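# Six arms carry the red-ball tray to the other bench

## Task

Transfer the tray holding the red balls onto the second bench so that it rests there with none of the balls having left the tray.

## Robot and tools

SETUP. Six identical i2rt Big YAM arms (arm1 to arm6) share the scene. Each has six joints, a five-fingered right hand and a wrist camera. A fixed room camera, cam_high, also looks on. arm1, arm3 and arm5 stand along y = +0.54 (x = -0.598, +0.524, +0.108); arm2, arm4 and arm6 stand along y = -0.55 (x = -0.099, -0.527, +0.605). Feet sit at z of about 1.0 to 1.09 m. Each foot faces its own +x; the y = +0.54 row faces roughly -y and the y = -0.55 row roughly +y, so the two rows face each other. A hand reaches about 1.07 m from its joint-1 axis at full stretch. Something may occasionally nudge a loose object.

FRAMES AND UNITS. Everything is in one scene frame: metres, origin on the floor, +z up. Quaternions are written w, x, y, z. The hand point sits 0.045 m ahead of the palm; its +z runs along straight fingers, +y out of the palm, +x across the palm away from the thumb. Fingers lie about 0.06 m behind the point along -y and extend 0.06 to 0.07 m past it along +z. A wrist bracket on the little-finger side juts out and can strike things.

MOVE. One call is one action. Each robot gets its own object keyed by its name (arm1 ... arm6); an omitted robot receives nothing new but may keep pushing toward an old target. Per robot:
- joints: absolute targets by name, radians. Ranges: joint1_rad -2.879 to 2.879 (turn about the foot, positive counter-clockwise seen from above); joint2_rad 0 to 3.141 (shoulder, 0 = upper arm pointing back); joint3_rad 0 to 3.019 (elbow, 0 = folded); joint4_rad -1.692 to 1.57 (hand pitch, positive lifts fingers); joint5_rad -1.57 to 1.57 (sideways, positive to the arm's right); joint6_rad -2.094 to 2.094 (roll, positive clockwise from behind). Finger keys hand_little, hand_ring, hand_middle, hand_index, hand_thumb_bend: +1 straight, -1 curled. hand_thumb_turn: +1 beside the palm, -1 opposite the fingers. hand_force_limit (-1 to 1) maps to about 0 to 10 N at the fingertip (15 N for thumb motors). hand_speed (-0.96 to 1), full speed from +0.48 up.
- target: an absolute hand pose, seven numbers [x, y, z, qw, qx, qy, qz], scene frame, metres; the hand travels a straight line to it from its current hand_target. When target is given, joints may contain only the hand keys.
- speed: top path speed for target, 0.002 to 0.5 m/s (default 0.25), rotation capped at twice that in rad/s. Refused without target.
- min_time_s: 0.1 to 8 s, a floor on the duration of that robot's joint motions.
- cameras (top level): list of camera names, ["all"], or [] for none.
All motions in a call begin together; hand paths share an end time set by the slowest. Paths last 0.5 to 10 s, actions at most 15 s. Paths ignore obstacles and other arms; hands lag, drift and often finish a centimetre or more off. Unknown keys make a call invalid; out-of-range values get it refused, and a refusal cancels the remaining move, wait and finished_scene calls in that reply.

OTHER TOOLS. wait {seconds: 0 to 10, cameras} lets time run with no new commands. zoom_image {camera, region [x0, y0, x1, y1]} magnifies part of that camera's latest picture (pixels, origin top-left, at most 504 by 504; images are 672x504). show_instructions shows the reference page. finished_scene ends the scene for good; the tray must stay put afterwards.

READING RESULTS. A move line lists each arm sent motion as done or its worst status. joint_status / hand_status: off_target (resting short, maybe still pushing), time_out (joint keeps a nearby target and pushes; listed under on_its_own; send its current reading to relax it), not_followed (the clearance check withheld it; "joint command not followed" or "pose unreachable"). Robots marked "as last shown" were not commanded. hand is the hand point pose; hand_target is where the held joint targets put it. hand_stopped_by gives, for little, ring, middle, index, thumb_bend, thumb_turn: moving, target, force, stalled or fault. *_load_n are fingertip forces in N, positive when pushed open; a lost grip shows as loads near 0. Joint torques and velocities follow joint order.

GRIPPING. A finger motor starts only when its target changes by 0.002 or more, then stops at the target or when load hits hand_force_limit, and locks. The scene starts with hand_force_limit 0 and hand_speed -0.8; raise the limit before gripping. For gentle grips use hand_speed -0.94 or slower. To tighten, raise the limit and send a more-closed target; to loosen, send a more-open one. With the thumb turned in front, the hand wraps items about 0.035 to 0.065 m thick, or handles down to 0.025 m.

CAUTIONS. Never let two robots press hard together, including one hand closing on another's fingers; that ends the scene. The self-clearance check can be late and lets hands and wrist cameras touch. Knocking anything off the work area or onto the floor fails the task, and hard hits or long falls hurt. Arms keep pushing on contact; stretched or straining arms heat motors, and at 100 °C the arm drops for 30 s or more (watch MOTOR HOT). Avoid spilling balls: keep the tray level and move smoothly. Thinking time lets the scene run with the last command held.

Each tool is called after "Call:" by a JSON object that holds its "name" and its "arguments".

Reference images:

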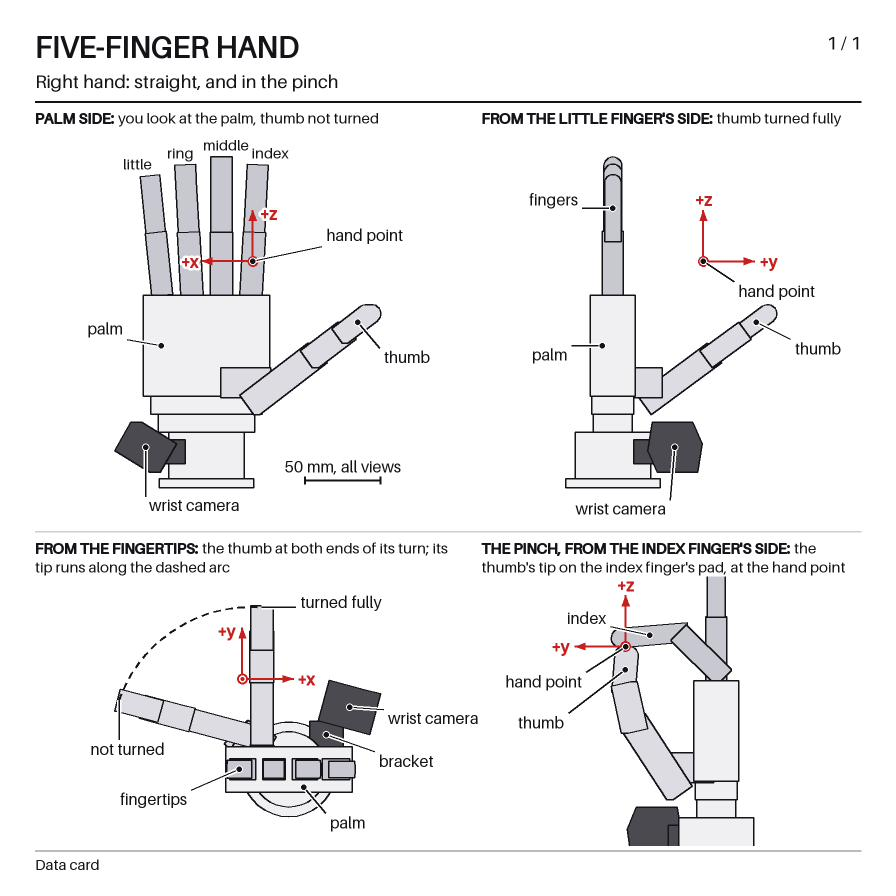

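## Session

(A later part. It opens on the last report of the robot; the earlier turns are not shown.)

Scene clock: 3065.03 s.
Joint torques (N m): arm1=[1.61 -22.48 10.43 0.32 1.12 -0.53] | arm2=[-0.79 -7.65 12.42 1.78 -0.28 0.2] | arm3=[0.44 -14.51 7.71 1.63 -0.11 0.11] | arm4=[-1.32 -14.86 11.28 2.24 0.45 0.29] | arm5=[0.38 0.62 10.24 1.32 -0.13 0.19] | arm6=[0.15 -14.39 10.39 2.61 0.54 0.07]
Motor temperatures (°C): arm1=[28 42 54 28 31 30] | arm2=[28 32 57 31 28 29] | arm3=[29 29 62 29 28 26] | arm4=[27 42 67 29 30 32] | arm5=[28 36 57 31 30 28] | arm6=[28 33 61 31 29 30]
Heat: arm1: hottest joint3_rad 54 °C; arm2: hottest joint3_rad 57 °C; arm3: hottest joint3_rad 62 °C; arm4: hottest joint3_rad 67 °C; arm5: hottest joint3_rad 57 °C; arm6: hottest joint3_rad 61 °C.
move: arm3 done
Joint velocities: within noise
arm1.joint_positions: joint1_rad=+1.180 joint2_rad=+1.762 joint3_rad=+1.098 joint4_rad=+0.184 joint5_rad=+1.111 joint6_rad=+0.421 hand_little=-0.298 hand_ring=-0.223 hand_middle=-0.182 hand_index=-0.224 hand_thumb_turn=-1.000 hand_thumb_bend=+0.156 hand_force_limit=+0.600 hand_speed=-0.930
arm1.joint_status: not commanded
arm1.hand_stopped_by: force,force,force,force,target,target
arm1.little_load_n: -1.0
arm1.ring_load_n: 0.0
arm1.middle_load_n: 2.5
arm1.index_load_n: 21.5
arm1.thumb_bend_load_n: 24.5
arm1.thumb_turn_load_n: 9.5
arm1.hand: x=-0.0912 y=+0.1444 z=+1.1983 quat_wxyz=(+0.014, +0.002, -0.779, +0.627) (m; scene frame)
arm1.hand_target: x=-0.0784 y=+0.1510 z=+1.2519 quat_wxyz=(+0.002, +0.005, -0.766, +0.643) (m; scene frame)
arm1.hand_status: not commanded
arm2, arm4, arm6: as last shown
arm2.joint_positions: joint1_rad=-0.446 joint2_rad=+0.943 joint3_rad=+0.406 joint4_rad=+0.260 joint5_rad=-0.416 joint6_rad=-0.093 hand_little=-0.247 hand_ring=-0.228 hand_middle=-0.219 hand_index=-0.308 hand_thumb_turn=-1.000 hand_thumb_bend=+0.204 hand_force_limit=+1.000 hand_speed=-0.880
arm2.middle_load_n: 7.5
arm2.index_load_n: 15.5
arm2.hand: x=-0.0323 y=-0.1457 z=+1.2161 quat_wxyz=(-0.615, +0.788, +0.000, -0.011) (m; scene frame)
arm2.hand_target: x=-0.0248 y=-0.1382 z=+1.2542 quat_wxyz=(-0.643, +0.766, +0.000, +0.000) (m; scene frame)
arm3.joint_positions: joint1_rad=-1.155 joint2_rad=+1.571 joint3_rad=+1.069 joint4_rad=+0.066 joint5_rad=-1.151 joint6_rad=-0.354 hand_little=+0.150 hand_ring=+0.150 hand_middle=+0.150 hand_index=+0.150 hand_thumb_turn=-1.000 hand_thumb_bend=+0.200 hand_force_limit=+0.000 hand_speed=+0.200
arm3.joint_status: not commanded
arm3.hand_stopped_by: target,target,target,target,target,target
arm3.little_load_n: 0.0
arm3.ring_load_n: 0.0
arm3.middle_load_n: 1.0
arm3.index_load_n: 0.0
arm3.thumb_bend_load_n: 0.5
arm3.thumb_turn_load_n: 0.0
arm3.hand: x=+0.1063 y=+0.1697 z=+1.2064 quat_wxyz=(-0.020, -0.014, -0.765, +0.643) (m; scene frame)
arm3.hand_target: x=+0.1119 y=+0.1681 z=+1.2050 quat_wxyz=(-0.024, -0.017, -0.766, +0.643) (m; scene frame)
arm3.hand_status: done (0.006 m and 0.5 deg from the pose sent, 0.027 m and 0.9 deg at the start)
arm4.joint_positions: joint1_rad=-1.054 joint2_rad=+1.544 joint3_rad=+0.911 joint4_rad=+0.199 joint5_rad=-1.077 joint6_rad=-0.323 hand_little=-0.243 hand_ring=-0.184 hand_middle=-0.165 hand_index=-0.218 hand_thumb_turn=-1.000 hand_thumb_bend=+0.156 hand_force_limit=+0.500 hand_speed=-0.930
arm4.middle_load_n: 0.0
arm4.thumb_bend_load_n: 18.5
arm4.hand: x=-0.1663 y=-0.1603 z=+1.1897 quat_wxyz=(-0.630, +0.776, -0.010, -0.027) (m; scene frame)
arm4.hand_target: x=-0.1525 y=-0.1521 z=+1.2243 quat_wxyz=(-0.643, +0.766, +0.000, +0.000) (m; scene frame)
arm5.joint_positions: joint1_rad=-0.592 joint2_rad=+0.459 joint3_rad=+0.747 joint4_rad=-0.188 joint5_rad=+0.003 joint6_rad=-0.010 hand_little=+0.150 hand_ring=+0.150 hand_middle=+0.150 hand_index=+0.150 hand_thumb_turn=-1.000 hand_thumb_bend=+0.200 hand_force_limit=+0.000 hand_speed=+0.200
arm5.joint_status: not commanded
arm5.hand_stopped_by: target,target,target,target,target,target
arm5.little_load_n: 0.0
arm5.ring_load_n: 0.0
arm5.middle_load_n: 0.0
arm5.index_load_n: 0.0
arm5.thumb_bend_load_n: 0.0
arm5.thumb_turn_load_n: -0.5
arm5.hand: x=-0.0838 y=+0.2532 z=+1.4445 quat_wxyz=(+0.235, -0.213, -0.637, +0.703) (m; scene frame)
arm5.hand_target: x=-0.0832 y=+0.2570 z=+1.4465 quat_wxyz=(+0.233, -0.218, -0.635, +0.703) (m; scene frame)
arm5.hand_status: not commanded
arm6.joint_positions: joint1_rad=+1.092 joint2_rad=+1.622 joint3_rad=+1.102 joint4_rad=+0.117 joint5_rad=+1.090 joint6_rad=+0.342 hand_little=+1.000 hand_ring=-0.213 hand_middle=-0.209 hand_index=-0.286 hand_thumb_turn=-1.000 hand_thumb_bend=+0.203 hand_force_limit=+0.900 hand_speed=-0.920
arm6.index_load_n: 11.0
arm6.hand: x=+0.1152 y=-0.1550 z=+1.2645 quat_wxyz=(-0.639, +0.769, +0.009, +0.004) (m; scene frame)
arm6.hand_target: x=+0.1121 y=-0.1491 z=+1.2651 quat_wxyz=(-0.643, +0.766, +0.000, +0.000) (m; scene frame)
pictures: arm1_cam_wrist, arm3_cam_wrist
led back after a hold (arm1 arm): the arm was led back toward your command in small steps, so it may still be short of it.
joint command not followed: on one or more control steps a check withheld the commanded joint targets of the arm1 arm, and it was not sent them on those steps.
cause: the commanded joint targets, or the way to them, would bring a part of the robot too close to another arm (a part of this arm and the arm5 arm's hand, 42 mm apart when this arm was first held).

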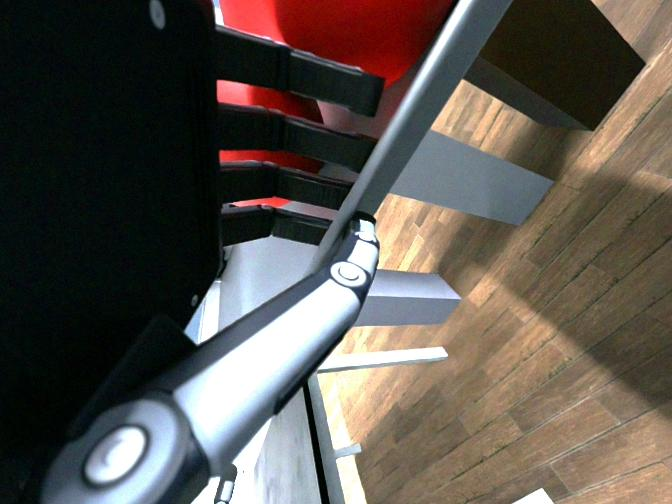

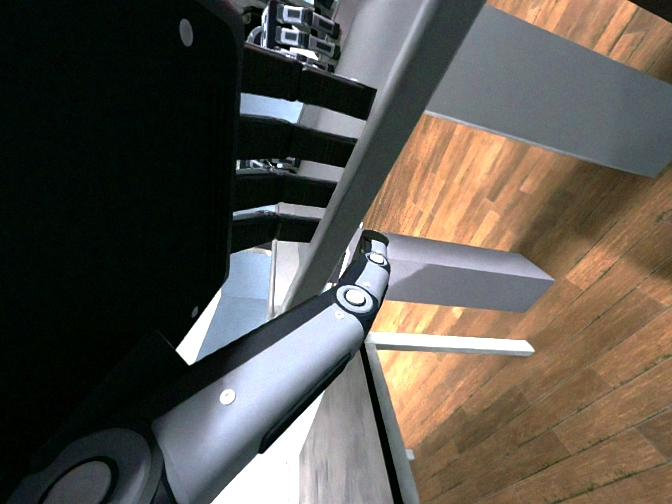

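Call:
{"name": "move", "arguments": {"arm5": {"joints": {"joint1_rad": -0.1, "joint2_rad": 0.3, "joint3_rad": 0.8, "joint4_rad": -0.3}, "min_time_s": 2}, "arm3": {"joints": {"hand_little": -0.7, "hand_ring": -0.7, "hand_middle": -0.7, "hand_index": -0.7, "hand_force_limit": -0.3, "hand_speed": -0.93}, "target": [0.112, 0.164, 1.212, -0.024, -0.017, -0.766, 0.643], "speed": 0.08}, "cameras": ["arm3_cam_wrist"]}}

Scene clock: 3104.67 s.
Joint torques (N m): arm1=[1.61 -22.48 10.45 0.38 1.13 -0.53] | arm2=[-0.73 -7.65 12.31 1.78 -0.28 0.2] | arm3=[-0.15 -14.33 8.79 1.14 -0.52 0.17] | arm4=[-1.44 -14.45 11.25 2.32 0.45 0.3] | arm5=[2.02 2.2 13.83 1.29 -0.09 0.19] | arm6=[0.03 -14.27 10.32 2.52 0.53 0.08]
Motor temperatures (°C): arm1=[28 42 54 28 31 30] | arm2=[28 31 58 31 28 29] | arm3=[29 29 59 29 28 26] | arm4=[27 41 68 29 30 32] | arm5=[28 35 58 31 30 28] | arm6=[28 33 60 31 29 30]
Heat: arm1: hottest joint3_rad 54 °C; arm2: hottest joint3_rad 58 °C; arm3: hottest joint3_rad 59 °C; arm4: hottest joint3_rad 68 °C; arm5: hottest joint3_rad 58 °C; arm6: hottest joint3_rad 60 °C.
move: arm3 off_target; arm5 done
Joint velocities: within noise
arm1, arm2, arm4, arm6: as last shown
arm1.joint_positions: joint1_rad=+1.180 joint2_rad=+1.762 joint3_rad=+1.098 joint4_rad=+0.183 joint5_rad=+1.111 joint6_rad=+0.421 hand_little=-0.298 hand_ring=-0.223 hand_middle=-0.182 hand_index=-0.224 hand_thumb_turn=-1.000 hand_thumb_bend=+0.156 hand_force_limit=+0.600 hand_speed=-0.930
arm1.middle_load_n: 3.0
arm1.index_load_n: 22.0
arm1.thumb_bend_load_n: 25.5
arm1.hand: x=-0.0913 y=+0.1445 z=+1.1981 quat_wxyz=(+0.014, +0.003, -0.779, +0.627) (m; scene frame)
arm2.joint_positions: joint1_rad=-0.446 joint2_rad=+0.943 joint3_rad=+0.408 joint4_rad=+0.260 joint5_rad=-0.416 joint6_rad=-0.093 hand_little=-0.247 hand_ring=-0.228 hand_middle=-0.219 hand_index=-0.308 hand_thumb_turn=-1.000 hand_thumb_bend=+0.204 hand_force_limit=+1.000 hand_speed=-0.880
arm2.ring_load_n: 1.5
arm2.middle_load_n: 8.0
arm2.index_load_n: 16.0
arm2.thumb_bend_load_n: 17.0
arm2.hand: x=-0.0321 y=-0.1452 z=+1.2170 quat_wxyz=(-0.616, +0.788, +0.000, -0.011) (m; scene frame)
arm2.hand_target: x=-0.0248 y=-0.1382 z=+1.2543 quat_wxyz=(-0.643, +0.766, +0.000, +0.000) (m; scene frame)
arm3.joint_positions: joint1_rad=-1.141 joint2_rad=+1.565 joint3_rad=+1.069 joint4_rad=+0.070 joint5_rad=-1.133 joint6_rad=-0.351 hand_little=-0.144 hand_ring=-0.058 hand_middle=+0.007 hand_index=+0.001 hand_thumb_turn=-1.000 hand_thumb_bend=+0.200 hand_force_limit=-0.300 hand_speed=-0.930
arm3.joint_status: hand_little off_target (ended at -0.144, target -0.700); hand_ring off_target (ended at -0.058, target -0.700); hand_middle off_target (ended at +0.007, target -0.700); hand_index off_target (ended at +0.001, target -0.700); the others done
arm3.hand_stopped_by: force,force,force,force,target,target
arm3.little_load_n: 3.0
arm3.ring_load_n: 3.5
arm3.middle_load_n: -1.0
arm3.index_load_n: 1.5
arm3.thumb_bend_load_n: 0.0
arm3.thumb_turn_load_n: 0.0
arm3.hand: x=+0.1083 y=+0.1640 z=+1.2087 quat_wxyz=(-0.016, -0.012, -0.766, +0.642) (m; scene frame)
arm3.hand_target: x=+0.1120 y=+0.1640 z=+1.2120 quat_wxyz=(-0.024, -0.017, -0.766, +0.643) (m; scene frame)
arm3.hand_status: done (0.005 m and 1.1 deg from the pose sent, 0.010 m and 0.5 deg at the start)
arm4.joint_positions: joint1_rad=-1.054 joint2_rad=+1.543 joint3_rad=+0.911 joint4_rad=+0.199 joint5_rad=-1.076 joint6_rad=-0.323 hand_little=-0.243 hand_ring=-0.184 hand_middle=-0.165 hand_index=-0.218 hand_thumb_turn=-1.000 hand_thumb_bend=+0.156 hand_force_limit=+0.500 hand_speed=-0.930
arm4.little_load_n: 5.0
arm4.ring_load_n: -0.5
arm4.middle_load_n: 0.5
arm4.thumb_bend_load_n: 17.0
arm4.thumb_turn_load_n: 1.5
arm4.hand: x=-0.1662 y=-0.1603 z=+1.1902 quat_wxyz=(-0.631, +0.776, -0.010, -0.026) (m; scene frame)
arm5.joint_positions: joint1_rad=-0.108 joint2_rad=+0.311 joint3_rad=+0.747 joint4_rad=-0.288 joint5_rad=+0.002 joint6_rad=-0.010 hand_little=+0.150 hand_ring=+0.150 hand_middle=+0.150 hand_index=+0.150 hand_thumb_turn=-1.000 hand_thumb_bend=+0.200 hand_force_limit=+0.000 hand_speed=+0.200
arm5.joint_status: all done
arm5.hand_stopped_by: target,target,target,target,target,target
arm5.little_load_n: 0.0
arm5.ring_load_n: 0.0
arm5.middle_load_n: 0.0
arm5.index_load_n: 0.0
arm5.thumb_bend_load_n: 0.0
arm5.thumb_turn_load_n: 0.0
arm5.hand: x=+0.0847 y=+0.2492 z=+1.4640 quat_wxyz=(+0.061, -0.053, -0.650, +0.756) (m; scene frame)
arm5.hand_target: x=+0.0898 y=+0.2614 z=+1.4968 quat_wxyz=(+0.055, -0.051, -0.630, +0.773) (m; scene frame)
arm5.hand_status: not commanded
arm6.joint_positions: joint1_rad=+1.090 joint2_rad=+1.622 joint3_rad=+1.102 joint4_rad=+0.119 joint5_rad=+1.090 joint6_rad=+0.342 hand_little=+1.000 hand_ring=-0.213 hand_middle=-0.209 hand_index=-0.286 hand_thumb_turn=-1.000 hand_thumb_bend=+0.203 hand_force_limit=+0.900 hand_speed=-0.920
arm6.ring_load_n: 7.0
arm6.index_load_n: 10.0
arm6.thumb_turn_load_n: -2.5
arm6.hand: x=+0.1155 y=-0.1541 z=+1.2648 quat_wxyz=(-0.639, +0.769, +0.007, +0.003) (m; scene frame)
arm6.hand_target: x=+0.1121 y=-0.1490 z=+1.2651 quat_wxyz=(-0.643, +0.766, +0.000, +0.000) (m; scene frame)
pictures: arm3_cam_wrist

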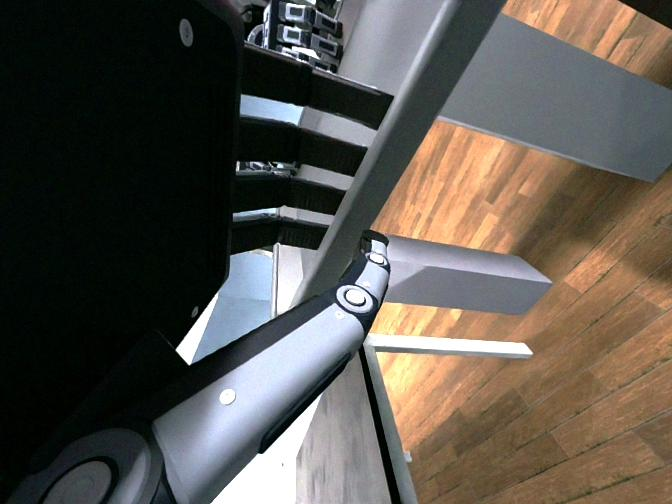

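Call:
{"name": "move", "arguments": {"arm3": {"joints": {"hand_little": -0.78, "hand_ring": -0.78, "hand_middle": -0.78, "hand_index": -0.78, "hand_force_limit": 0.5, "hand_speed": -0.93}, "target": [0.112, 0.157, 1.216, -0.024, -0.017, -0.766, 0.643], "speed": 0.05}}}

Call:
{"name": "move", "arguments": {"arm3": {"joints": {"hand_little": -0.86, "hand_ring": -0.86, "hand_middle": -0.86, "hand_index": -0.86, "hand_force_limit": 0.8, "hand_speed": -0.92}, "target": [0.112, 0.152, 1.220, -0.024, -0.017, -0.766, 0.643], "speed": 0.05}, "cameras": ["arm3_cam_wrist"]}}

Scene clock: 3114.37 s.
Joint torques (N m): arm1=[1.61 -22.36 10.43 0.38 1.13 -0.54] | arm2=[-0.79 -7.65 12.19 1.8 -0.33 0.2] | arm3=[-1.49 -14.33 9.2 0.73 -0.66 0.28] | arm4=[-1.61 -14.27 11.29 2.26 0.32 0.28] | arm5=[1.9 2.14 13.86 1.28 -0.09 0.19] | arm6=[0.21 -14.45 10.35 2.41 0.48 0.1]
Motor temperatures (°C): arm1=[28 43 54 28 32 30] | arm2=[28 31 57 31 28 29] | arm3=[29 29 58 29 28 26] | arm4=[27 41 68 29 30 32] | arm5=[28 35 60 31 30 28] | arm6=[28 34 60 31 29 30]
Heat: arm1: hottest joint3_rad 54 °C; arm2: hottest joint3_rad 57 °C; arm3: hottest joint3_rad 58 °C; arm4: hottest joint3_rad 68 °C; arm5: hottest joint3_rad 60 °C; arm6: hottest joint3_rad 60 °C.
move: arm3 off_target
Joint velocities: within noise
arm1, arm2, arm4, arm5, arm6: as last shown
arm1.joint_positions: joint1_rad=+1.180 joint2_rad=+1.762 joint3_rad=+1.098 joint4_rad=+0.183 joint5_rad=+1.111 joint6_rad=+0.420 hand_little=-0.298 hand_ring=-0.223 hand_middle=-0.182 hand_index=-0.224 hand_thumb_turn=-1.000 hand_thumb_bend=+0.156 hand_force_limit=+0.600 hand_speed=-0.930
arm1.index_load_n: 21.5
arm1.hand: x=-0.0914 y=+0.1445 z=+1.1981 quat_wxyz=(+0.014, +0.003, -0.779, +0.627) (m; scene frame)
arm1.hand_target: x=-0.0785 y=+0.1509 z=+1.2519 quat_wxyz=(+0.003, +0.005, -0.766, +0.643) (m; scene frame)
arm2.joint_positions: joint1_rad=-0.446 joint2_rad=+0.943 joint3_rad=+0.409 joint4_rad=+0.260 joint5_rad=-0.414 joint6_rad=-0.093 hand_little=-0.247 hand_ring=-0.227 hand_middle=-0.219 hand_index=-0.308 hand_thumb_turn=-1.000 hand_thumb_bend=+0.204 hand_force_limit=+1.000 hand_speed=-0.880
arm2.ring_load_n: 2.0
arm2.index_load_n: 15.5
arm2.hand: x=-0.0316 y=-0.1447 z=+1.2178 quat_wxyz=(-0.616, +0.787, +0.000, -0.010) (m; scene frame)
arm2.hand_target: x=-0.0247 y=-0.1382 z=+1.2544 quat_wxyz=(-0.643, +0.766, +0.000, +0.000) (m; scene frame)
arm3.joint_positions: joint1_rad=-1.113 joint2_rad=+1.565 joint3_rad=+1.076 joint4_rad=+0.083 joint5_rad=-1.116 joint6_rad=-0.351 hand_little=-0.780 hand_ring=-0.279 hand_middle=-0.187 hand_index=-0.207 hand_thumb_turn=-1.000 hand_thumb_bend=+0.201 hand_force_limit=+0.500 hand_speed=-0.930
arm3.joint_status: hand_ring off_target (ended at -0.279, target -0.780); hand_middle off_target (ended at -0.187, target -0.780); hand_index off_target (ended at -0.207, target -0.780); the others done
arm3.hand_stopped_by: target,force,force,force,target,target
arm3.little_load_n: 0.0
arm3.ring_load_n: 2.0
arm3.middle_load_n: 0.0
arm3.index_load_n: 3.5
arm3.thumb_bend_load_n: 1.0
arm3.thumb_turn_load_n: 0.0
arm3.hand: x=+0.1127 y=+0.1508 z=+1.2122 quat_wxyz=(-0.012, +0.000, -0.766, +0.643) (m; scene frame)
arm3.hand_target: x=+0.1120 y=+0.1569 z=+1.2161 quat_wxyz=(-0.024, -0.017, -0.766, +0.643) (m; scene frame)
arm3.hand_status: off_target (0.007 m and 2.3 deg from the pose sent, 0.011 m and 1.1 deg at the start)
arm4.joint_positions: joint1_rad=-1.053 joint2_rad=+1.542 joint3_rad=+0.911 joint4_rad=+0.199 joint5_rad=-1.073 joint6_rad=-0.323 hand_little=-0.243 hand_ring=-0.184 hand_middle=-0.165 hand_index=-0.218 hand_thumb_turn=-1.000 hand_thumb_bend=+0.156 hand_force_limit=+0.500 hand_speed=-0.930
arm4.little_load_n: 6.0
arm4.ring_load_n: 0.0
arm4.thumb_bend_load_n: 16.5
arm4.thumb_turn_load_n: 1.0
arm4.hand: x=-0.1660 y=-0.1600 z=+1.1905 quat_wxyz=(-0.630, +0.776, -0.010, -0.025) (m; scene frame)
arm4.hand_target: x=-0.1526 y=-0.1520 z=+1.2243 quat_wxyz=(-0.643, +0.766, +0.000, +0.000) (m; scene frame)
arm6.joint_positions: joint1_rad=+1.089 joint2_rad=+1.622 joint3_rad=+1.102 joint4_rad=+0.122 joint5_rad=+1.092 joint6_rad=+0.339 hand_little=+1.000 hand_ring=-0.213 hand_middle=-0.209 hand_index=-0.286 hand_thumb_turn=-1.000 hand_thumb_bend=+0.203 hand_force_limit=+0.900 hand_speed=-0.920
arm6.ring_load_n: 8.0
arm6.thumb_bend_load_n: 11.0
arm6.thumb_turn_load_n: -2.0
arm6.hand: x=+0.1161 y=-0.1535 z=+1.2653 quat_wxyz=(-0.640, +0.768, +0.007, +0.004) (m; scene frame)
arm6.hand_target: x=+0.1121 y=-0.1491 z=+1.2652 quat_wxyz=(-0.643, +0.766, +0.000, +0.000) (m; scene frame)
pictures: none

Scene clock: 3115.33 s.
Joint torques (N m): arm1=[1.61 -22.42 10.41 0.38 1.13 -0.53] | arm2=[-0.85 -7.65 12.18 1.78 -0.34 0.2] | arm3=[-0.79 -14.27 9.91 0.65 -0.51 0.32] | arm4=[-1.38 -14.56 11.21 2.29 0.32 0.27] | arm5=[1.96 2.14 13.83 1.28 -0.09 0.18] | arm6=[0.44 -14.51 10.37 2.35 0.47 0.1]
Motor temperatures (°C): arm1=[28 43 54 28 32 30] | arm2=[28 31 57 31 28 29] | arm3=[29 29 58 29 28 26] | arm4=[27 41 68 29 30 32] | arm5=[28 35 60 31 30 28] | arm6=[28 34 60 31 29 30]
Heat: arm1: hottest joint3_rad 54 °C; arm2: hottest joint3_rad 57 °C; arm3: hottest joint3_rad 58 °C; arm4: hottest joint3_rad 68 °C; arm5: hottest joint3_rad 60 °C; arm6: hottest joint3_rad 60 °C.
move: arm3 off_target
Joint velocities: within noise
arm1, arm2, arm4, arm5, arm6: as last shown
arm1.middle_load_n: 2.5
arm1.index_load_n: 21.0
arm1.thumb_turn_load_n: 9.0
arm1.hand: x=-0.0914 y=+0.1445 z=+1.1981 quat_wxyz=(+0.015, +0.003, -0.779, +0.627) (m; scene frame)
arm1.hand_target: x=-0.0785 y=+0.1509 z=+1.2518 quat_wxyz=(+0.003, +0.005, -0.766, +0.643) (m; scene frame)
arm2.middle_load_n: 8.5
arm2.hand_target: x=-0.0248 y=-0.1382 z=+1.2542 quat_wxyz=(-0.643, +0.766, +0.000, +0.000) (m; scene frame)
arm3.joint_positions: joint1_rad=-1.111 joint2_rad=+1.565 joint3_rad=+1.077 joint4_rad=+0.083 joint5_rad=-1.112 joint6_rad=-0.347 hand_little=-0.860 hand_ring=-0.306 hand_middle=-0.221 hand_index=-0.227 hand_thumb_turn=-1.000 hand_thumb_bend=+0.201 hand_force_limit=+0.800 hand_speed=-0.920
arm3.joint_status: hand_ring off_target (ended at -0.306, target -0.860); hand_middle off_target (ended at -0.221, target -0.860); hand_index off_target (ended at -0.227, target -0.860); the others done
arm3.hand_stopped_by: target,force,force,force,target,target
arm3.little_load_n: 0.0
arm3.ring_load_n: 9.5
arm3.middle_load_n: 9.5
arm3.index_load_n: 5.0
arm3.thumb_bend_load_n: 5.5
arm3.thumb_turn_load_n: 1.0
arm3.hand: x=+0.1126 y=+0.1498 z=+1.2125 quat_wxyz=(-0.012, -0.002, -0.766, +0.642) (m; scene frame)
arm3.hand_target: x=+0.1121 y=+0.1520 z=+1.2200 quat_wxyz=(-0.024, -0.017, -0.766, +0.643) (m; scene frame)
arm3.hand_status: off_target (0.008 m and 2.2 deg from the pose sent, 0.008 m and 2.3 deg at the start)
arm4.little_load_n: 6.5
arm4.thumb_bend_load_n: 17.0
arm4.hand_target: x=-0.1526 y=-0.1520 z=+1.2242 quat_wxyz=(-0.643, +0.766, +0.000, +0.000) (m; scene frame)
arm5.ring_load_n: 0.5
arm5.index_load_n: -0.5
arm6.index_load_n: 9.5
arm6.thumb_bend_load_n: 11.5
arm6.thumb_turn_load_n: -2.5
arm6.hand: x=+0.1162 y=-0.1533 z=+1.2654 quat_wxyz=(-0.640, +0.768, +0.007, +0.004) (m; scene frame)
arm6.hand_target: x=+0.1121 y=-0.1491 z=+1.2651 quat_wxyz=(-0.643, +0.766, +0.000, +0.000) (m; scene frame)
pictures: arm3_cam_wrist

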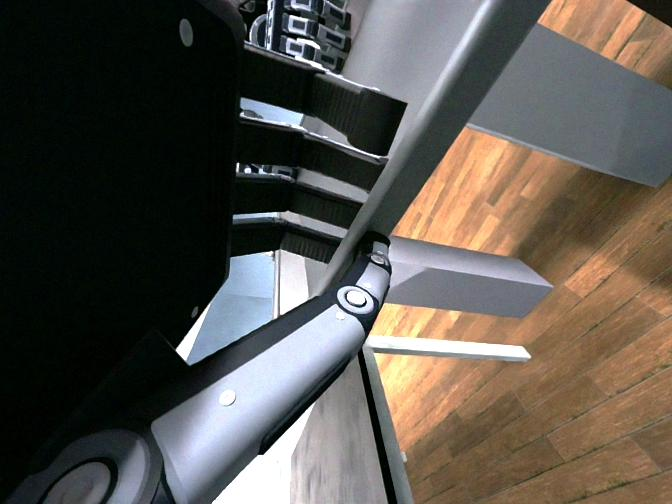

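Call:
{"name": "move", "arguments": {"arm3": {"joints": {"hand_little": 0.1, "hand_ring": 0.0, "hand_middle": 0.0, "hand_index": 0.0, "hand_force_limit": 0.8, "hand_speed": -0.5}, "target": [0.110, 0.162, 1.200, -0.034, -0.026, -0.766, 0.642], "speed": 0.05}, "cameras": ["arm3_cam_wrist"]}}

Scene clock: 3125.40 s.
Joint torques (N m): arm1=[1.67 -22.42 10.43 0.44 1.05 -0.53] | arm2=[-0.79 -7.65 12.19 1.78 -0.23 0.17] | arm3=[-0.5 -11.93 8.47 1.69 -0.41 0.14] | arm4=[-1.32 -14.1 11.37 2.21 0.37 0.23] | arm5=[1.96 2.26 13.82 1.28 -0.09 0.18] | arm6=[0.44 -14.39 10.33 2.41 0.58 0.08]
Motor temperatures (°C): arm1=[28 43 54 28 32 30] | arm2=[28 31 56 31 28 29] | arm3=[29 30 58 29 28 26] | arm4=[27 40 68 29 30 32] | arm5=[28 35 62 31 30 28] | arm6=[28 34 60 31 29 30]
Heat: arm1: hottest joint3_rad 54 °C; arm2: hottest joint3_rad 56 °C; arm3: hottest joint3_rad 58 °C; arm4: hottest joint3_rad 68 °C; arm5: hottest joint3_rad 62 °C; arm6: hottest joint3_rad 60 °C.
move: arm3 off_target
Joint velocities: within noise
arm1, arm2, arm4, arm5, arm6: as last shown
arm1.joint_positions: joint1_rad=+1.180 joint2_rad=+1.762 joint3_rad=+1.098 joint4_rad=+0.181 joint5_rad=+1.112 joint6_rad=+0.419 hand_little=-0.298 hand_ring=-0.223 hand_middle=-0.182 hand_index=-0.224 hand_thumb_turn=-1.000 hand_thumb_bend=+0.156 hand_force_limit=+0.600 hand_speed=-0.930
arm1.index_load_n: 20.5
arm1.thumb_bend_load_n: 25.0
arm1.hand: x=-0.0919 y=+0.1445 z=+1.1979 quat_wxyz=(+0.016, +0.003, -0.779, +0.627) (m; scene frame)
arm2.joint_positions: joint1_rad=-0.446 joint2_rad=+0.943 joint3_rad=+0.409 joint4_rad=+0.260 joint5_rad=-0.417 joint6_rad=-0.090 hand_little=-0.247 hand_ring=-0.228 hand_middle=-0.219 hand_index=-0.308 hand_thumb_turn=-1.000 hand_thumb_bend=+0.204 hand_force_limit=+1.000 hand_speed=-0.880
arm2.ring_load_n: 1.5
arm2.middle_load_n: 7.5
arm2.index_load_n: 15.0
arm2.hand: x=-0.0323 y=-0.1448 z=+1.2179 quat_wxyz=(-0.616, +0.787, +0.000, -0.012) (m; scene frame)
arm3.joint_positions: joint1_rad=-1.137 joint2_rad=+1.567 joint3_rad=+1.070 joint4_rad=+0.079 joint5_rad=-1.138 joint6_rad=-0.327 hand_little=+0.100 hand_ring=+0.000 hand_middle=+0.000 hand_index=+0.000 hand_thumb_turn=-1.000 hand_thumb_bend=+0.200 hand_force_limit=+0.800 hand_speed=-0.500
arm3.joint_status: all done
arm3.hand_stopped_by: target,target,target,target,target,target
arm3.little_load_n: 0.0
arm3.ring_load_n: 0.0
arm3.middle_load_n: 0.0
arm3.index_load_n: -0.5
arm3.thumb_bend_load_n: 0.0
arm3.thumb_turn_load_n: 0.0
arm3.hand: x=+0.1108 y=+0.1615 z=+1.2106 quat_wxyz=(-0.024, -0.016, -0.765, +0.644) (m; scene frame)
arm3.hand_target: x=+0.1101 y=+0.1621 z=+1.2001 quat_wxyz=(-0.034, -0.026, -0.766, +0.642) (m; scene frame)
arm3.hand_status: off_target (0.011 m and 1.7 deg from the pose sent, 0.018 m and 3.7 deg at the start)
arm4.joint_positions: joint1_rad=-1.053 joint2_rad=+1.541 joint3_rad=+0.911 joint4_rad=+0.199 joint5_rad=-1.075 joint6_rad=-0.320 hand_little=-0.243 hand_ring=-0.184 hand_middle=-0.165 hand_index=-0.218 hand_thumb_turn=-1.000 hand_thumb_bend=+0.156 hand_force_limit=+0.500 hand_speed=-0.930
arm4.little_load_n: 5.0
arm4.ring_load_n: -0.5
arm4.thumb_bend_load_n: 17.5
arm4.thumb_turn_load_n: 1.5
arm4.hand: x=-0.1665 y=-0.1600 z=+1.1913 quat_wxyz=(-0.631, +0.775, -0.010, -0.026) (m; scene frame)
arm4.hand_target: x=-0.1526 y=-0.1520 z=+1.2244 quat_wxyz=(-0.643, +0.766, +0.000, +0.000) (m; scene frame)
arm5.ring_load_n: 0.0
arm5.index_load_n: 0.0
arm6.joint_positions: joint1_rad=+1.089 joint2_rad=+1.622 joint3_rad=+1.102 joint4_rad=+0.122 joint5_rad=+1.089 joint6_rad=+0.339 hand_little=+1.000 hand_ring=-0.213 hand_middle=-0.209 hand_index=-0.286 hand_thumb_turn=-1.000 hand_thumb_bend=+0.203 hand_force_limit=+0.900 hand_speed=-0.920
arm6.ring_load_n: 7.0
arm6.middle_load_n: 0.5
arm6.index_load_n: 10.0
arm6.thumb_turn_load_n: -2.0
arm6.hand: x=+0.1156 y=-0.1534 z=+1.2650 quat_wxyz=(-0.640, +0.769, +0.008, +0.003) (m; scene frame)
pictures: arm3_cam_wrist

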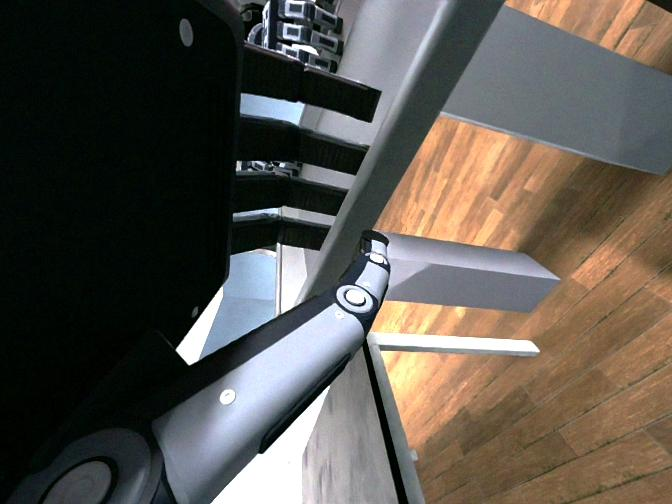

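Call:
{"name": "move", "arguments": {"arm3": {"target": [0.110, 0.162, 1.187, -0.034, -0.026, -0.766, 0.642], "speed": 0.05}}}

Call:
{"name": "move", "arguments": {"arm3": {"joints": {"hand_little": -0.7, "hand_ring": -0.7, "hand_middle": -0.7, "hand_index": -0.7, "hand_force_limit": -0.3, "hand_speed": -0.93}, "target": [0.110, 0.160, 1.190, -0.034, -0.026, -0.766, 0.642], "speed": 0.05}, "cameras": ["arm3_cam_wrist"]}}

Scene clock: 3133.93 s.
Joint torques (N m): arm1=[1.61 -22.42 10.41 0.44 1.05 -0.53] | arm2=[-0.79 -7.65 12.16 1.78 -0.23 0.16] | arm3=[-0.38 -10.64 7.75 1.76 -0.22 0.08] | arm4=[-1.61 -14.27 11.23 2.33 0.4 0.24] | arm5=[1.9 2.26 13.83 1.31 -0.09 0.18] | arm6=[0.38 -14.27 10.3 2.36 0.61 0.11]
Motor temperatures (°C): arm1=[28 43 54 28 32 30] | arm2=[28 31 55 31 28 29] | arm3=[29 29 57 29 28 26] | arm4=[27 41 68 29 30 31] | arm5=[28 35 63 31 30 28] | arm6=[28 34 60 31 29 30]
Heat: arm1: hottest joint3_rad 54 °C; arm2: hottest joint3_rad 55 °C; arm3: hottest joint3_rad 57 °C; arm4: hottest joint3_rad 68 °C; arm5: hottest joint3_rad 63 °C; arm6: hottest joint3_rad 60 °C.
move: arm3 off_target
Joint velocities: within noise
arm1, arm5: as last shown
arm1.middle_load_n: 3.0
arm1.index_load_n: 21.5
arm1.thumb_bend_load_n: 25.5
arm2.joint_positions: joint1_rad=-0.446 joint2_rad=+0.943 joint3_rad=+0.409 joint4_rad=+0.260 joint5_rad=-0.417 joint6_rad=-0.090 hand_little=-0.247 hand_ring=-0.228 hand_middle=-0.219 hand_index=-0.308 hand_thumb_turn=-1.000 hand_thumb_bend=+0.204 hand_force_limit=+1.000 hand_speed=-0.880
arm2.joint_status: not commanded
arm2.hand_stopped_by: force,force,force,force,target,target
arm2.little_load_n: 0.0
arm2.ring_load_n: 1.0
arm2.middle_load_n: 7.0
arm2.index_load_n: 15.5
arm2.thumb_bend_load_n: 17.5
arm2.thumb_turn_load_n: 1.0
arm2.hand: x=-0.0323 y=-0.1448 z=+1.2179 quat_wxyz=(-0.616, +0.787, -0.001, -0.012) (m; scene frame)
arm2.hand_target: x=-0.0247 y=-0.1382 z=+1.2542 quat_wxyz=(-0.643, +0.766, +0.000, +0.000) (m; scene frame)
arm2.hand_status: not commanded
arm3.joint_positions: joint1_rad=-1.137 joint2_rad=+1.569 joint3_rad=+1.060 joint4_rad=+0.113 joint5_rad=-1.143 joint6_rad=-0.322 hand_little=+0.100 hand_ring=+0.000 hand_middle=+0.000 hand_index=+0.000 hand_thumb_turn=-1.000 hand_thumb_bend=+0.200 hand_force_limit=+0.800 hand_speed=-0.500
arm3.joint_status: not commanded
arm3.hand_stopped_by: target,target,target,target,target,target
arm3.little_load_n: -0.5
arm3.ring_load_n: 0.0
arm3.middle_load_n: -1.0
arm3.index_load_n: 0.0
arm3.thumb_bend_load_n: 0.0
arm3.thumb_turn_load_n: 0.0
arm3.hand: x=+0.1107 y=+0.1613 z=+1.2091 quat_wxyz=(-0.020, -0.010, -0.761, +0.648) (m; scene frame)
arm3.hand_target: x=+0.1106 y=+0.1624 z=+1.1876 quat_wxyz=(-0.034, -0.026, -0.766, +0.642) (m; scene frame)
arm3.hand_status: off_target (0.022 m and 2.6 deg from the pose sent, 0.024 m and 1.7 deg at the start)
arm4.joint_positions: joint1_rad=-1.053 joint2_rad=+1.541 joint3_rad=+0.911 joint4_rad=+0.199 joint5_rad=-1.075 joint6_rad=-0.319 hand_little=-0.243 hand_ring=-0.184 hand_middle=-0.165 hand_index=-0.218 hand_thumb_turn=-1.000 hand_thumb_bend=+0.156 hand_force_limit=+0.500 hand_speed=-0.930
arm4.joint_status: not commanded
arm4.hand_stopped_by: force,force,force,force,target,target
arm4.little_load_n: 5.0
arm4.ring_load_n: -0.5
arm4.middle_load_n: 0.0
arm4.index_load_n: 0.0
arm4.thumb_bend_load_n: 17.0
arm4.thumb_turn_load_n: 1.5
arm4.hand: x=-0.1666 y=-0.1600 z=+1.1914 quat_wxyz=(-0.631, +0.775, -0.010, -0.026) (m; scene frame)
arm4.hand_target: x=-0.1526 y=-0.1520 z=+1.2244 quat_wxyz=(-0.643, +0.766, +0.000, +0.000) (m; scene frame)
arm4.hand_status: not commanded
arm6.joint_positions: joint1_rad=+1.089 joint2_rad=+1.622 joint3_rad=+1.102 joint4_rad=+0.122 joint5_rad=+1.089 joint6_rad=+0.339 hand_little=+1.000 hand_ring=-0.213 hand_middle=-0.209 hand_index=-0.286 hand_thumb_turn=-1.000 hand_thumb_bend=+0.203 hand_force_limit=+0.900 hand_speed=-0.920
arm6.joint_status: not commanded
arm6.hand_stopped_by: target,force,force,force,target,target
arm6.little_load_n: 0.0
arm6.ring_load_n: 7.0
arm6.middle_load_n: 0.5
arm6.index_load_n: 10.0
arm6.thumb_bend_load_n: 11.5
arm6.thumb_turn_load_n: -2.0
arm6.hand: x=+0.1156 y=-0.1534 z=+1.2650 quat_wxyz=(-0.640, +0.769, +0.008, +0.003) (m; scene frame)
arm6.hand_target: x=+0.1121 y=-0.1491 z=+1.2651 quat_wxyz=(-0.643, +0.766, +0.000, +0.000) (m; scene frame)
arm6.hand_status: not commanded
pictures: none

Scene clock: 3137.30 s.
Joint torques (N m): arm1=[1.61 -22.42 10.43 0.44 1.05 -0.53] | arm2=[-0.85 -7.65 12.18 1.78 -0.23 0.17] | arm3=[-0.44 -10.93 8.24 1.35 -0.2 0.11] | arm4=[-1.55 -14.21 11.19 2.26 0.4 0.24] | arm5=[2.02 2.14 13.85 1.28 -0.08 0.18] | arm6=[0.38 -14.33 10.35 2.39 0.6 0.11]
Motor temperatures (°C): arm1=[28 43 54 28 32 30] | arm2=[28 31 55 31 28 29] | arm3=[29 29 57 29 28 26] | arm4=[27 41 68 29 30 31] | arm5=[28 35 64 31 30 28] | arm6=[28 34 60 31 29 30]
Heat: arm1: hottest joint3_rad 54 °C; arm2: hottest joint3_rad 55 °C; arm3: hottest joint3_rad 57 °C; arm4: hottest joint3_rad 68 °C; arm5: hottest joint3_rad 64 °C; arm6: hottest joint3_rad 60 °C.
move: arm3 off_target
Joint velocities: within noise
arm1, arm2, arm4, arm5, arm6: as last shown
arm1.little_load_n: -0.5
arm1.index_load_n: 21.0
arm1.thumb_bend_load_n: 26.0
arm2.joint_positions: joint1_rad=-0.446 joint2_rad=+0.943 joint3_rad=+0.409 joint4_rad=+0.260 joint5_rad=-0.417 joint6_rad=-0.090 hand_little=-0.247 hand_ring=-0.227 hand_middle=-0.219 hand_index=-0.308 hand_thumb_turn=-1.000 hand_thumb_bend=+0.204 hand_force_limit=+1.000 hand_speed=-0.880
arm2.ring_load_n: 1.5
arm2.middle_load_n: 7.5
arm2.index_load_n: 16.0
arm2.thumb_bend_load_n: 17.0
arm3.joint_positions: joint1_rad=-1.134 joint2_rad=+1.570 joint3_rad=+1.060 joint4_rad=+0.119 joint5_rad=-1.140 joint6_rad=-0.320 hand_little=-0.240 hand_ring=-0.135 hand_middle=-0.058 hand_index=-0.071 hand_thumb_turn=-1.000 hand_thumb_bend=+0.200 hand_force_limit=-0.300 hand_speed=-0.930
arm3.joint_status: hand_little off_target (ended at -0.240, target -0.700); hand_ring off_target (ended at -0.135, target -0.700); hand_middle off_target (ended at -0.058, target -0.700); hand_index off_target (ended at -0.071, target -0.700); the others done
arm3.hand_stopped_by: force,force,force,force,target,target
arm3.little_load_n: 4.5
arm3.ring_load_n: 3.5
arm3.middle_load_n: -2.5
arm3.index_load_n: 1.5
arm3.thumb_bend_load_n: 0.0
arm3.thumb_turn_load_n: 0.0
arm3.hand: x=+0.1108 y=+0.1594 z=+1.2091 quat_wxyz=(-0.018, -0.009, -0.761, +0.648) (m; scene frame)
arm3.hand_target: x=+0.1105 y=+0.1602 z=+1.1903 quat_wxyz=(-0.034, -0.026, -0.766, +0.642) (m; scene frame)
arm3.hand_status: off_target (0.019 m and 2.8 deg from the pose sent, 0.019 m and 2.6 deg at the start)
arm4.middle_load_n: 0.5
arm4.thumb_bend_load_n: 16.0
arm5.ring_load_n: -0.5
arm6.middle_load_n: 1.0
arm6.index_load_n: 10.5
arm6.thumb_bend_load_n: 11.0
pictures: arm3_cam_wrist

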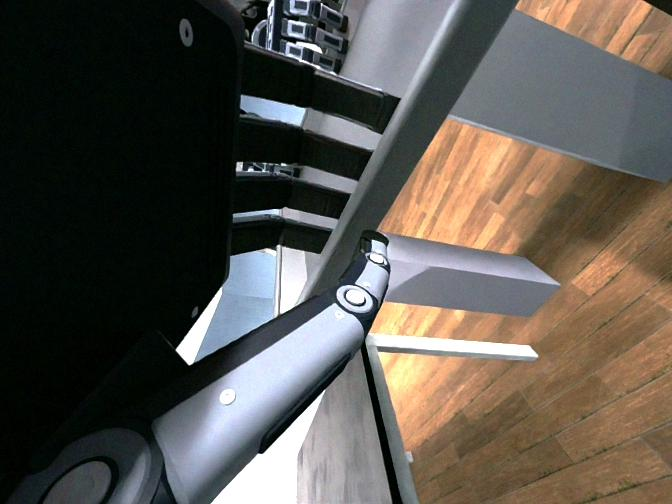

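Call:
{"name": "move", "arguments": {"arm3": {"joints": {"hand_little": -0.42, "hand_ring": -0.75, "hand_middle": -0.75, "hand_index": -0.75, "hand_force_limit": 0.3, "hand_speed": -0.93}, "target": [0.110, 0.157, 1.195, -0.034, -0.026, -0.766, 0.642], "speed": 0.05}}}

Call:
{"name": "move", "arguments": {"arm3": {"joints": {"hand_ring": -0.85, "hand_middle": -0.85, "hand_index": -0.85, "hand_force_limit": 0.7, "hand_speed": -0.92}, "target": [0.110, 0.154, 1.200, -0.034, -0.026, -0.766, 0.642], "speed": 0.05}, "cameras": ["arm3_cam_wrist", "cam_high"]}}

Scene clock: 3145.80 s.
Joint torques (N m): arm1=[1.61 -22.48 10.43 0.44 1.06 -0.53] | arm2=[-0.79 -7.65 12.18 1.78 -0.28 0.17] | arm3=[-1.67 -11.52 8.69 0.75 -0.74 0.18] | arm4=[-1.38 -14.33 11.34 2.26 0.35 0.22] | arm5=[1.96 2.2 13.83 1.28 -0.09 0.19] | arm6=[0.32 -14.45 10.4 2.43 0.57 0.11]
Motor temperatures (°C): arm1=[28 43 54 28 31 30] | arm2=[28 31 55 31 28 29] | arm3=[29 29 56 29 28 26] | arm4=[27 42 68 29 30 31] | arm5=[28 35 65 31 30 28] | arm6=[28 34 60 31 29 30]
Heat: arm1: hottest joint3_rad 54 °C; arm2: hottest joint3_rad 55 °C; arm3: hottest joint3_rad 56 °C; arm4: hottest joint3_rad 68 °C; arm5: hottest joint3_rad 65 °C; arm6: hottest joint3_rad 60 °C.
move: arm3 off_target
Joint velocities: within noise
arm1, arm2, arm4, arm5, arm6: as last shown
arm1.little_load_n: -1.0
arm1.thumb_bend_load_n: 25.5
arm2.joint_positions: joint1_rad=-0.446 joint2_rad=+0.943 joint3_rad=+0.409 joint4_rad=+0.260 joint5_rad=-0.416 joint6_rad=-0.090 hand_little=-0.247 hand_ring=-0.227 hand_middle=-0.219 hand_index=-0.308 hand_thumb_turn=-1.000 hand_thumb_bend=+0.204 hand_force_limit=+1.000 hand_speed=-0.880
arm2.ring_load_n: 2.5
arm2.middle_load_n: 8.5
arm2.thumb_turn_load_n: 0.5
arm2.hand: x=-0.0321 y=-0.1447 z=+1.2179 quat_wxyz=(-0.616, +0.787, -0.001, -0.011) (m; scene frame)
arm2.hand_target: x=-0.0248 y=-0.1382 z=+1.2542 quat_wxyz=(-0.643, +0.766, +0.000, +0.000) (m; scene frame)
arm3.joint_positions: joint1_rad=-1.115 joint2_rad=+1.572 joint3_rad=+1.064 joint4_rad=+0.131 joint5_rad=-1.120 joint6_rad=-0.320 hand_little=-0.420 hand_ring=-0.291 hand_middle=-0.205 hand_index=-0.219 hand_thumb_turn=-1.000 hand_thumb_bend=+0.201 hand_force_limit=+0.300 hand_speed=-0.930
arm3.joint_status: hand_ring off_target (ended at -0.291, target -0.750); hand_middle off_target (ended at -0.205, target -0.750); hand_index off_target (ended at -0.219, target -0.750); the others done
arm3.hand_stopped_by: target,force,force,force,target,target
arm3.little_load_n: 0.5
arm3.ring_load_n: 7.5
arm3.middle_load_n: 5.5
arm3.index_load_n: 6.0
arm3.thumb_bend_load_n: 2.0
arm3.thumb_turn_load_n: 0.0
arm3.hand: x=+0.1122 y=+0.1504 z=+1.2099 quat_wxyz=(-0.012, -0.004, -0.762, +0.648) (m; scene frame)
arm3.hand_target: x=+0.1102 y=+0.1570 z=+1.1954 quat_wxyz=(-0.034, -0.026, -0.766, +0.642) (m; scene frame)
arm3.hand_status: off_target (0.016 m and 3.7 deg from the pose sent, 0.014 m and 2.8 deg at the start)
arm4.joint_positions: joint1_rad=-1.053 joint2_rad=+1.541 joint3_rad=+0.911 joint4_rad=+0.199 joint5_rad=-1.074 joint6_rad=-0.319 hand_little=-0.243 hand_ring=-0.184 hand_middle=-0.165 hand_index=-0.218 hand_thumb_turn=-1.000 hand_thumb_bend=+0.156 hand_force_limit=+0.500 hand_speed=-0.930
arm4.little_load_n: 6.0
arm4.ring_load_n: 0.0
arm4.thumb_turn_load_n: 1.0
arm4.hand: x=-0.1665 y=-0.1600 z=+1.1913 quat_wxyz=(-0.631, +0.775, -0.010, -0.026) (m; scene frame)
arm5.ring_load_n: 0.0
arm6.joint_positions: joint1_rad=+1.089 joint2_rad=+1.622 joint3_rad=+1.102 joint4_rad=+0.122 joint5_rad=+1.090 joint6_rad=+0.339 hand_little=+1.000 hand_ring=-0.213 hand_middle=-0.209 hand_index=-0.286 hand_thumb_turn=-1.000 hand_thumb_bend=+0.203 hand_force_limit=+0.900 hand_speed=-0.920
arm6.ring_load_n: 8.0
arm6.index_load_n: 10.0
arm6.thumb_turn_load_n: -2.5
arm6.hand: x=+0.1159 y=-0.1532 z=+1.2650 quat_wxyz=(-0.640, +0.768, +0.007, +0.004) (m; scene frame)
pictures: none

Scene clock: 3146.77 s.
Joint torques (N m): arm1=[1.67 -22.48 10.41 0.44 1.06 -0.53] | arm2=[-0.79 -7.65 12.15 1.78 -0.29 0.17] | arm3=[-1.2 -11.75 9.37 0.43 -0.59 0.23] | arm4=[-1.32 -14.51 11.28 2.21 0.36 0.23] | arm5=[1.96 2.2 13.86 1.26 -0.09 0.19] | arm6=[0.15 -14.33 10.29 2.4 0.56 0.1]
Motor temperatures (°C): arm1=[28 43 54 28 31 30] | arm2=[28 31 55 31 28 29] | arm3=[29 29 56 29 28 26] | arm4=[27 42 68 29 30 31] | arm5=[28 35 65 31 30 28] | arm6=[28 34 60 31 29 30]
Heat: arm1: hottest joint3_rad 54 °C; arm2: hottest joint3_rad 55 °C; arm3: hottest joint3_rad 56 °C; arm4: hottest joint3_rad 68 °C; arm5: hottest joint3_rad 65 °C; arm6: hottest joint3_rad 60 °C.
move: arm3 off_target
Joint velocities: within noise
arm1.joint_positions: joint1_rad=+1.180 joint2_rad=+1.762 joint3_rad=+1.098 joint4_rad=+0.181 joint5_rad=+1.112 joint6_rad=+0.419 hand_little=-0.298 hand_ring=-0.223 hand_middle=-0.182 hand_index=-0.224 hand_thumb_turn=-1.000 hand_thumb_bend=+0.156 hand_force_limit=+0.600 hand_speed=-0.930
arm1.joint_status: not commanded
arm1.hand_stopped_by: force,force,force,force,target,target
arm1.little_load_n: -1.0
arm1.ring_load_n: 0.0
arm1.middle_load_n: 3.0
arm1.index_load_n: 20.5
arm1.thumb_bend_load_n: 25.5
arm1.thumb_turn_load_n: 8.5
arm1.hand: x=-0.0919 y=+0.1445 z=+1.1979 quat_wxyz=(+0.016, +0.003, -0.779, +0.627) (m; scene frame)
arm1.hand_target: x=-0.0785 y=+0.1509 z=+1.2518 quat_wxyz=(+0.003, +0.005, -0.766, +0.643) (m; scene frame)
arm1.hand_status: not commanded
arm2, arm4, arm5, arm6: as last shown
arm2.index_load_n: 15.5
arm2.hand: x=-0.0320 y=-0.1446 z=+1.2181 quat_wxyz=(-0.617, +0.787, -0.001, -0.011) (m; scene frame)
arm2.hand_target: x=-0.0247 y=-0.1382 z=+1.2543 quat_wxyz=(-0.643, +0.766, +0.000, +0.000) (m; scene frame)
arm3.joint_positions: joint1_rad=-1.113 joint2_rad=+1.572 joint3_rad=+1.064 joint4_rad=+0.132 joint5_rad=-1.118 joint6_rad=-0.320 hand_little=-0.420 hand_ring=-0.296 hand_middle=-0.217 hand_index=-0.232 hand_thumb_turn=-1.000 hand_thumb_bend=+0.201 hand_force_limit=+0.700 hand_speed=-0.920
arm3.joint_status: hand_ring off_target (ended at -0.296, target -0.850); hand_middle off_target (ended at -0.217, target -0.850); hand_index off_target (ended at -0.232, target -0.850); the others done
arm3.hand_stopped_by: target,force,force,force,target,target
arm3.little_load_n: 0.5
arm3.ring_load_n: 5.5
arm3.middle_load_n: 8.5
arm3.index_load_n: 9.5
arm3.thumb_bend_load_n: 4.5
arm3.thumb_turn_load_n: 0.5
arm3.hand: x=+0.1122 y=+0.1498 z=+1.2101 quat_wxyz=(-0.012, -0.003, -0.762, +0.648) (m; scene frame)
arm3.hand_target: x=+0.1102 y=+0.1540 z=+1.2002 quat_wxyz=(-0.034, -0.026, -0.765, +0.642) (m; scene frame)
arm3.hand_status: off_target (0.011 m and 3.7 deg from the pose sent, 0.011 m and 3.7 deg at the start)
arm4.little_load_n: 6.5
arm4.thumb_bend_load_n: 16.5
arm4.hand: x=-0.1664 y=-0.1600 z=+1.1913 quat_wxyz=(-0.631, +0.776, -0.010, -0.026) (m; scene frame)
arm4.hand_target: x=-0.1526 y=-0.1520 z=+1.2243 quat_wxyz=(-0.643, +0.766, +0.000, +0.000) (m; scene frame)
arm5.thumb_bend_load_n: 0.5
arm6.joint_positions: joint1_rad=+1.089 joint2_rad=+1.622 joint3_rad=+1.102 joint4_rad=+0.123 joint5_rad=+1.090 joint6_rad=+0.339 hand_little=+1.000 hand_ring=-0.213 hand_middle=-0.209 hand_index=-0.286 hand_thumb_turn=-1.000 hand_thumb_bend=+0.203 hand_force_limit=+0.900 hand_speed=-0.920
arm6.thumb_bend_load_n: 11.5
arm6.thumb_turn_load_n: -2.0
arm6.hand: x=+0.1158 y=-0.1532 z=+1.2652 quat_wxyz=(-0.640, +0.768, +0.007, +0.003) (m; scene frame)
arm6.hand_target: x=+0.1121 y=-0.1492 z=+1.2651 quat_wxyz=(-0.643, +0.766, +0.000, +0.000) (m; scene frame)
pictures: arm3_cam_wrist, cam_high

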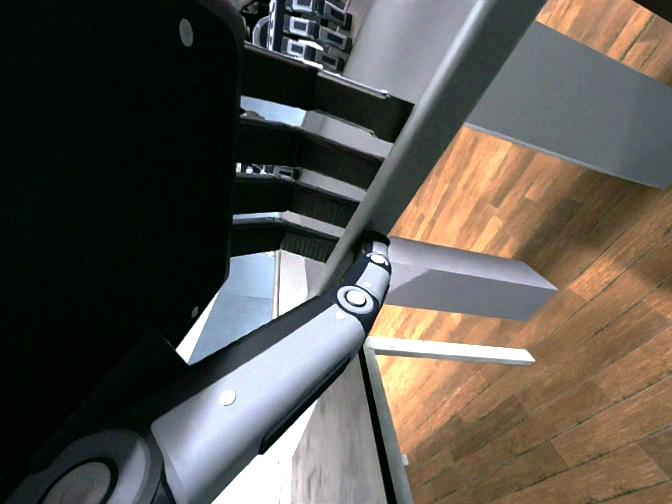

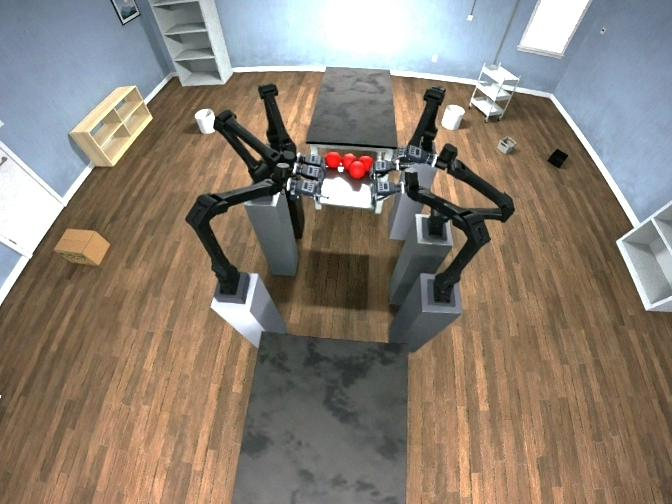

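Call:
{"name": "move", "arguments": {"arm3": {"joints": {"hand_thumb_bend": 0.10, "hand_ring": -0.9, "hand_middle": -0.9, "hand_index": -0.9, "hand_force_limit": 0.9, "hand_speed": -0.92}, "target": [0.110, 0.153, 1.215, -0.034, -0.026, -0.766, 0.642], "speed": 0.05}}}

Scene clock: 3154.90 s.
Joint torques (N m): arm1=[1.61 -22.42 10.43 0.46 1.06 -0.52] | arm2=[-0.79 -7.65 12.15 1.78 -0.29 0.16] | arm3=[-1.08 -13.57 10.14 0.21 -0.65 0.26] | arm4=[-1.2 -14.15 11.25 2.3 0.32 0.24] | arm5=[1.96 2.2 13.83 1.31 -0.08 0.18] | arm6=[0.56 -14.39 10.36 2.32 0.56 0.09]
Motor temperatures (°C): arm1=[28 43 54 28 32 30] | arm2=[28 31 54 31 28 29] | arm3=[29 29 56 29 28 26] | arm4=[27 42 68 29 30 31] | arm5=[28 35 66 31 30 28] | arm6=[28 34 60 31 29 30]
Heat: arm1: hottest joint3_rad 54 °C; arm2: hottest joint3_rad 54 °C; arm3: hottest joint3_rad 56 °C; arm4: hottest joint3_rad 68 °C; arm5: hottest joint3_rad 66 °C; arm6: hottest joint3_rad 60 °C.
move: arm3 off_target
Joint velocities: within noise
arm1, arm2, arm4, arm6: as last shown
arm1.middle_load_n: 2.5
arm1.index_load_n: 20.0
arm2.index_load_n: 16.0
arm2.thumb_bend_load_n: 17.5
arm2.thumb_turn_load_n: 1.0
arm3.joint_positions: joint1_rad=-1.113 joint2_rad=+1.572 joint3_rad=+1.077 joint4_rad=+0.100 joint5_rad=-1.116 joint6_rad=-0.320 hand_little=-0.420 hand_ring=-0.308 hand_middle=-0.222 hand_index=-0.237 hand_thumb_turn=-1.000 hand_thumb_bend=+0.180 hand_force_limit=+0.900 hand_speed=-0.920
arm3.joint_status: hand_ring off_target (ended at -0.308, target -0.900); hand_middle off_target (ended at -0.222, target -0.900); hand_index off_target (ended at -0.237, target -0.900); hand_thumb_bend off_target (ended at +0.180, target +0.100); the others done
arm3.hand_stopped_by: target,force,force,force,force,target
arm3.little_load_n: 0.0
arm3.ring_load_n: 12.5
arm3.middle_load_n: 9.5
arm3.index_load_n: 8.5
arm3.thumb_bend_load_n: 14.5
arm3.thumb_turn_load_n: 2.0
arm3.hand: x=+0.1120 y=+0.1495 z=+1.2119 quat_wxyz=(-0.018, -0.009, -0.764, +0.644) (m; scene frame)
arm3.hand_target: x=+0.1100 y=+0.1531 z=+1.2150 quat_wxyz=(-0.034, -0.026, -0.765, +0.642) (m; scene frame)
arm3.hand_status: off_target (0.005 m and 2.7 deg from the pose sent, 0.006 m and 3.8 deg at the start)
arm4.joint_positions: joint1_rad=-1.053 joint2_rad=+1.541 joint3_rad=+0.911 joint4_rad=+0.199 joint5_rad=-1.073 joint6_rad=-0.319 hand_little=-0.243 hand_ring=-0.184 hand_middle=-0.165 hand_index=-0.218 hand_thumb_turn=-1.000 hand_thumb_bend=+0.156 hand_force_limit=+0.500 hand_speed=-0.930
arm4.ring_load_n: 0.5
arm4.thumb_bend_load_n: 17.0
arm4.hand: x=-0.1663 y=-0.1600 z=+1.1912 quat_wxyz=(-0.631, +0.776, -0.011, -0.026) (m; scene frame)
arm4.hand_target: x=-0.1526 y=-0.1520 z=+1.2244 quat_wxyz=(-0.643, +0.766, +0.000, +0.000) (m; scene frame)
arm5.joint_positions: joint1_rad=-0.108 joint2_rad=+0.311 joint3_rad=+0.747 joint4_rad=-0.288 joint5_rad=+0.002 joint6_rad=-0.010 hand_little=+0.150 hand_ring=+0.150 hand_middle=+0.150 hand_index=+0.150 hand_thumb_turn=-1.000 hand_thumb_bend=+0.200 hand_force_limit=+0.000 hand_speed=+0.200
arm5.joint_status: not commanded
arm5.hand_stopped_by: target,target,target,target,target,target
arm5.little_load_n: 0.0
arm5.ring_load_n: 0.0
arm5.middle_load_n: 0.0
arm5.index_load_n: 0.0
arm5.thumb_bend_load_n: 0.0
arm5.thumb_turn_load_n: 0.0
arm5.hand: x=+0.0847 y=+0.2492 z=+1.4640 quat_wxyz=(+0.061, -0.053, -0.650, +0.756) (m; scene frame)
arm5.hand_target: x=+0.0898 y=+0.2614 z=+1.4968 quat_wxyz=(+0.055, -0.051, -0.630, +0.773) (m; scene frame)
arm5.hand_status: not commanded
arm6.little_load_n: -0.5
arm6.index_load_n: 9.5
arm6.thumb_turn_load_n: -2.5
arm6.hand_target: x=+0.1120 y=-0.1492 z=+1.2651 quat_wxyz=(-0.643, +0.766, +0.000, +0.000) (m; scene frame)
pictures: none


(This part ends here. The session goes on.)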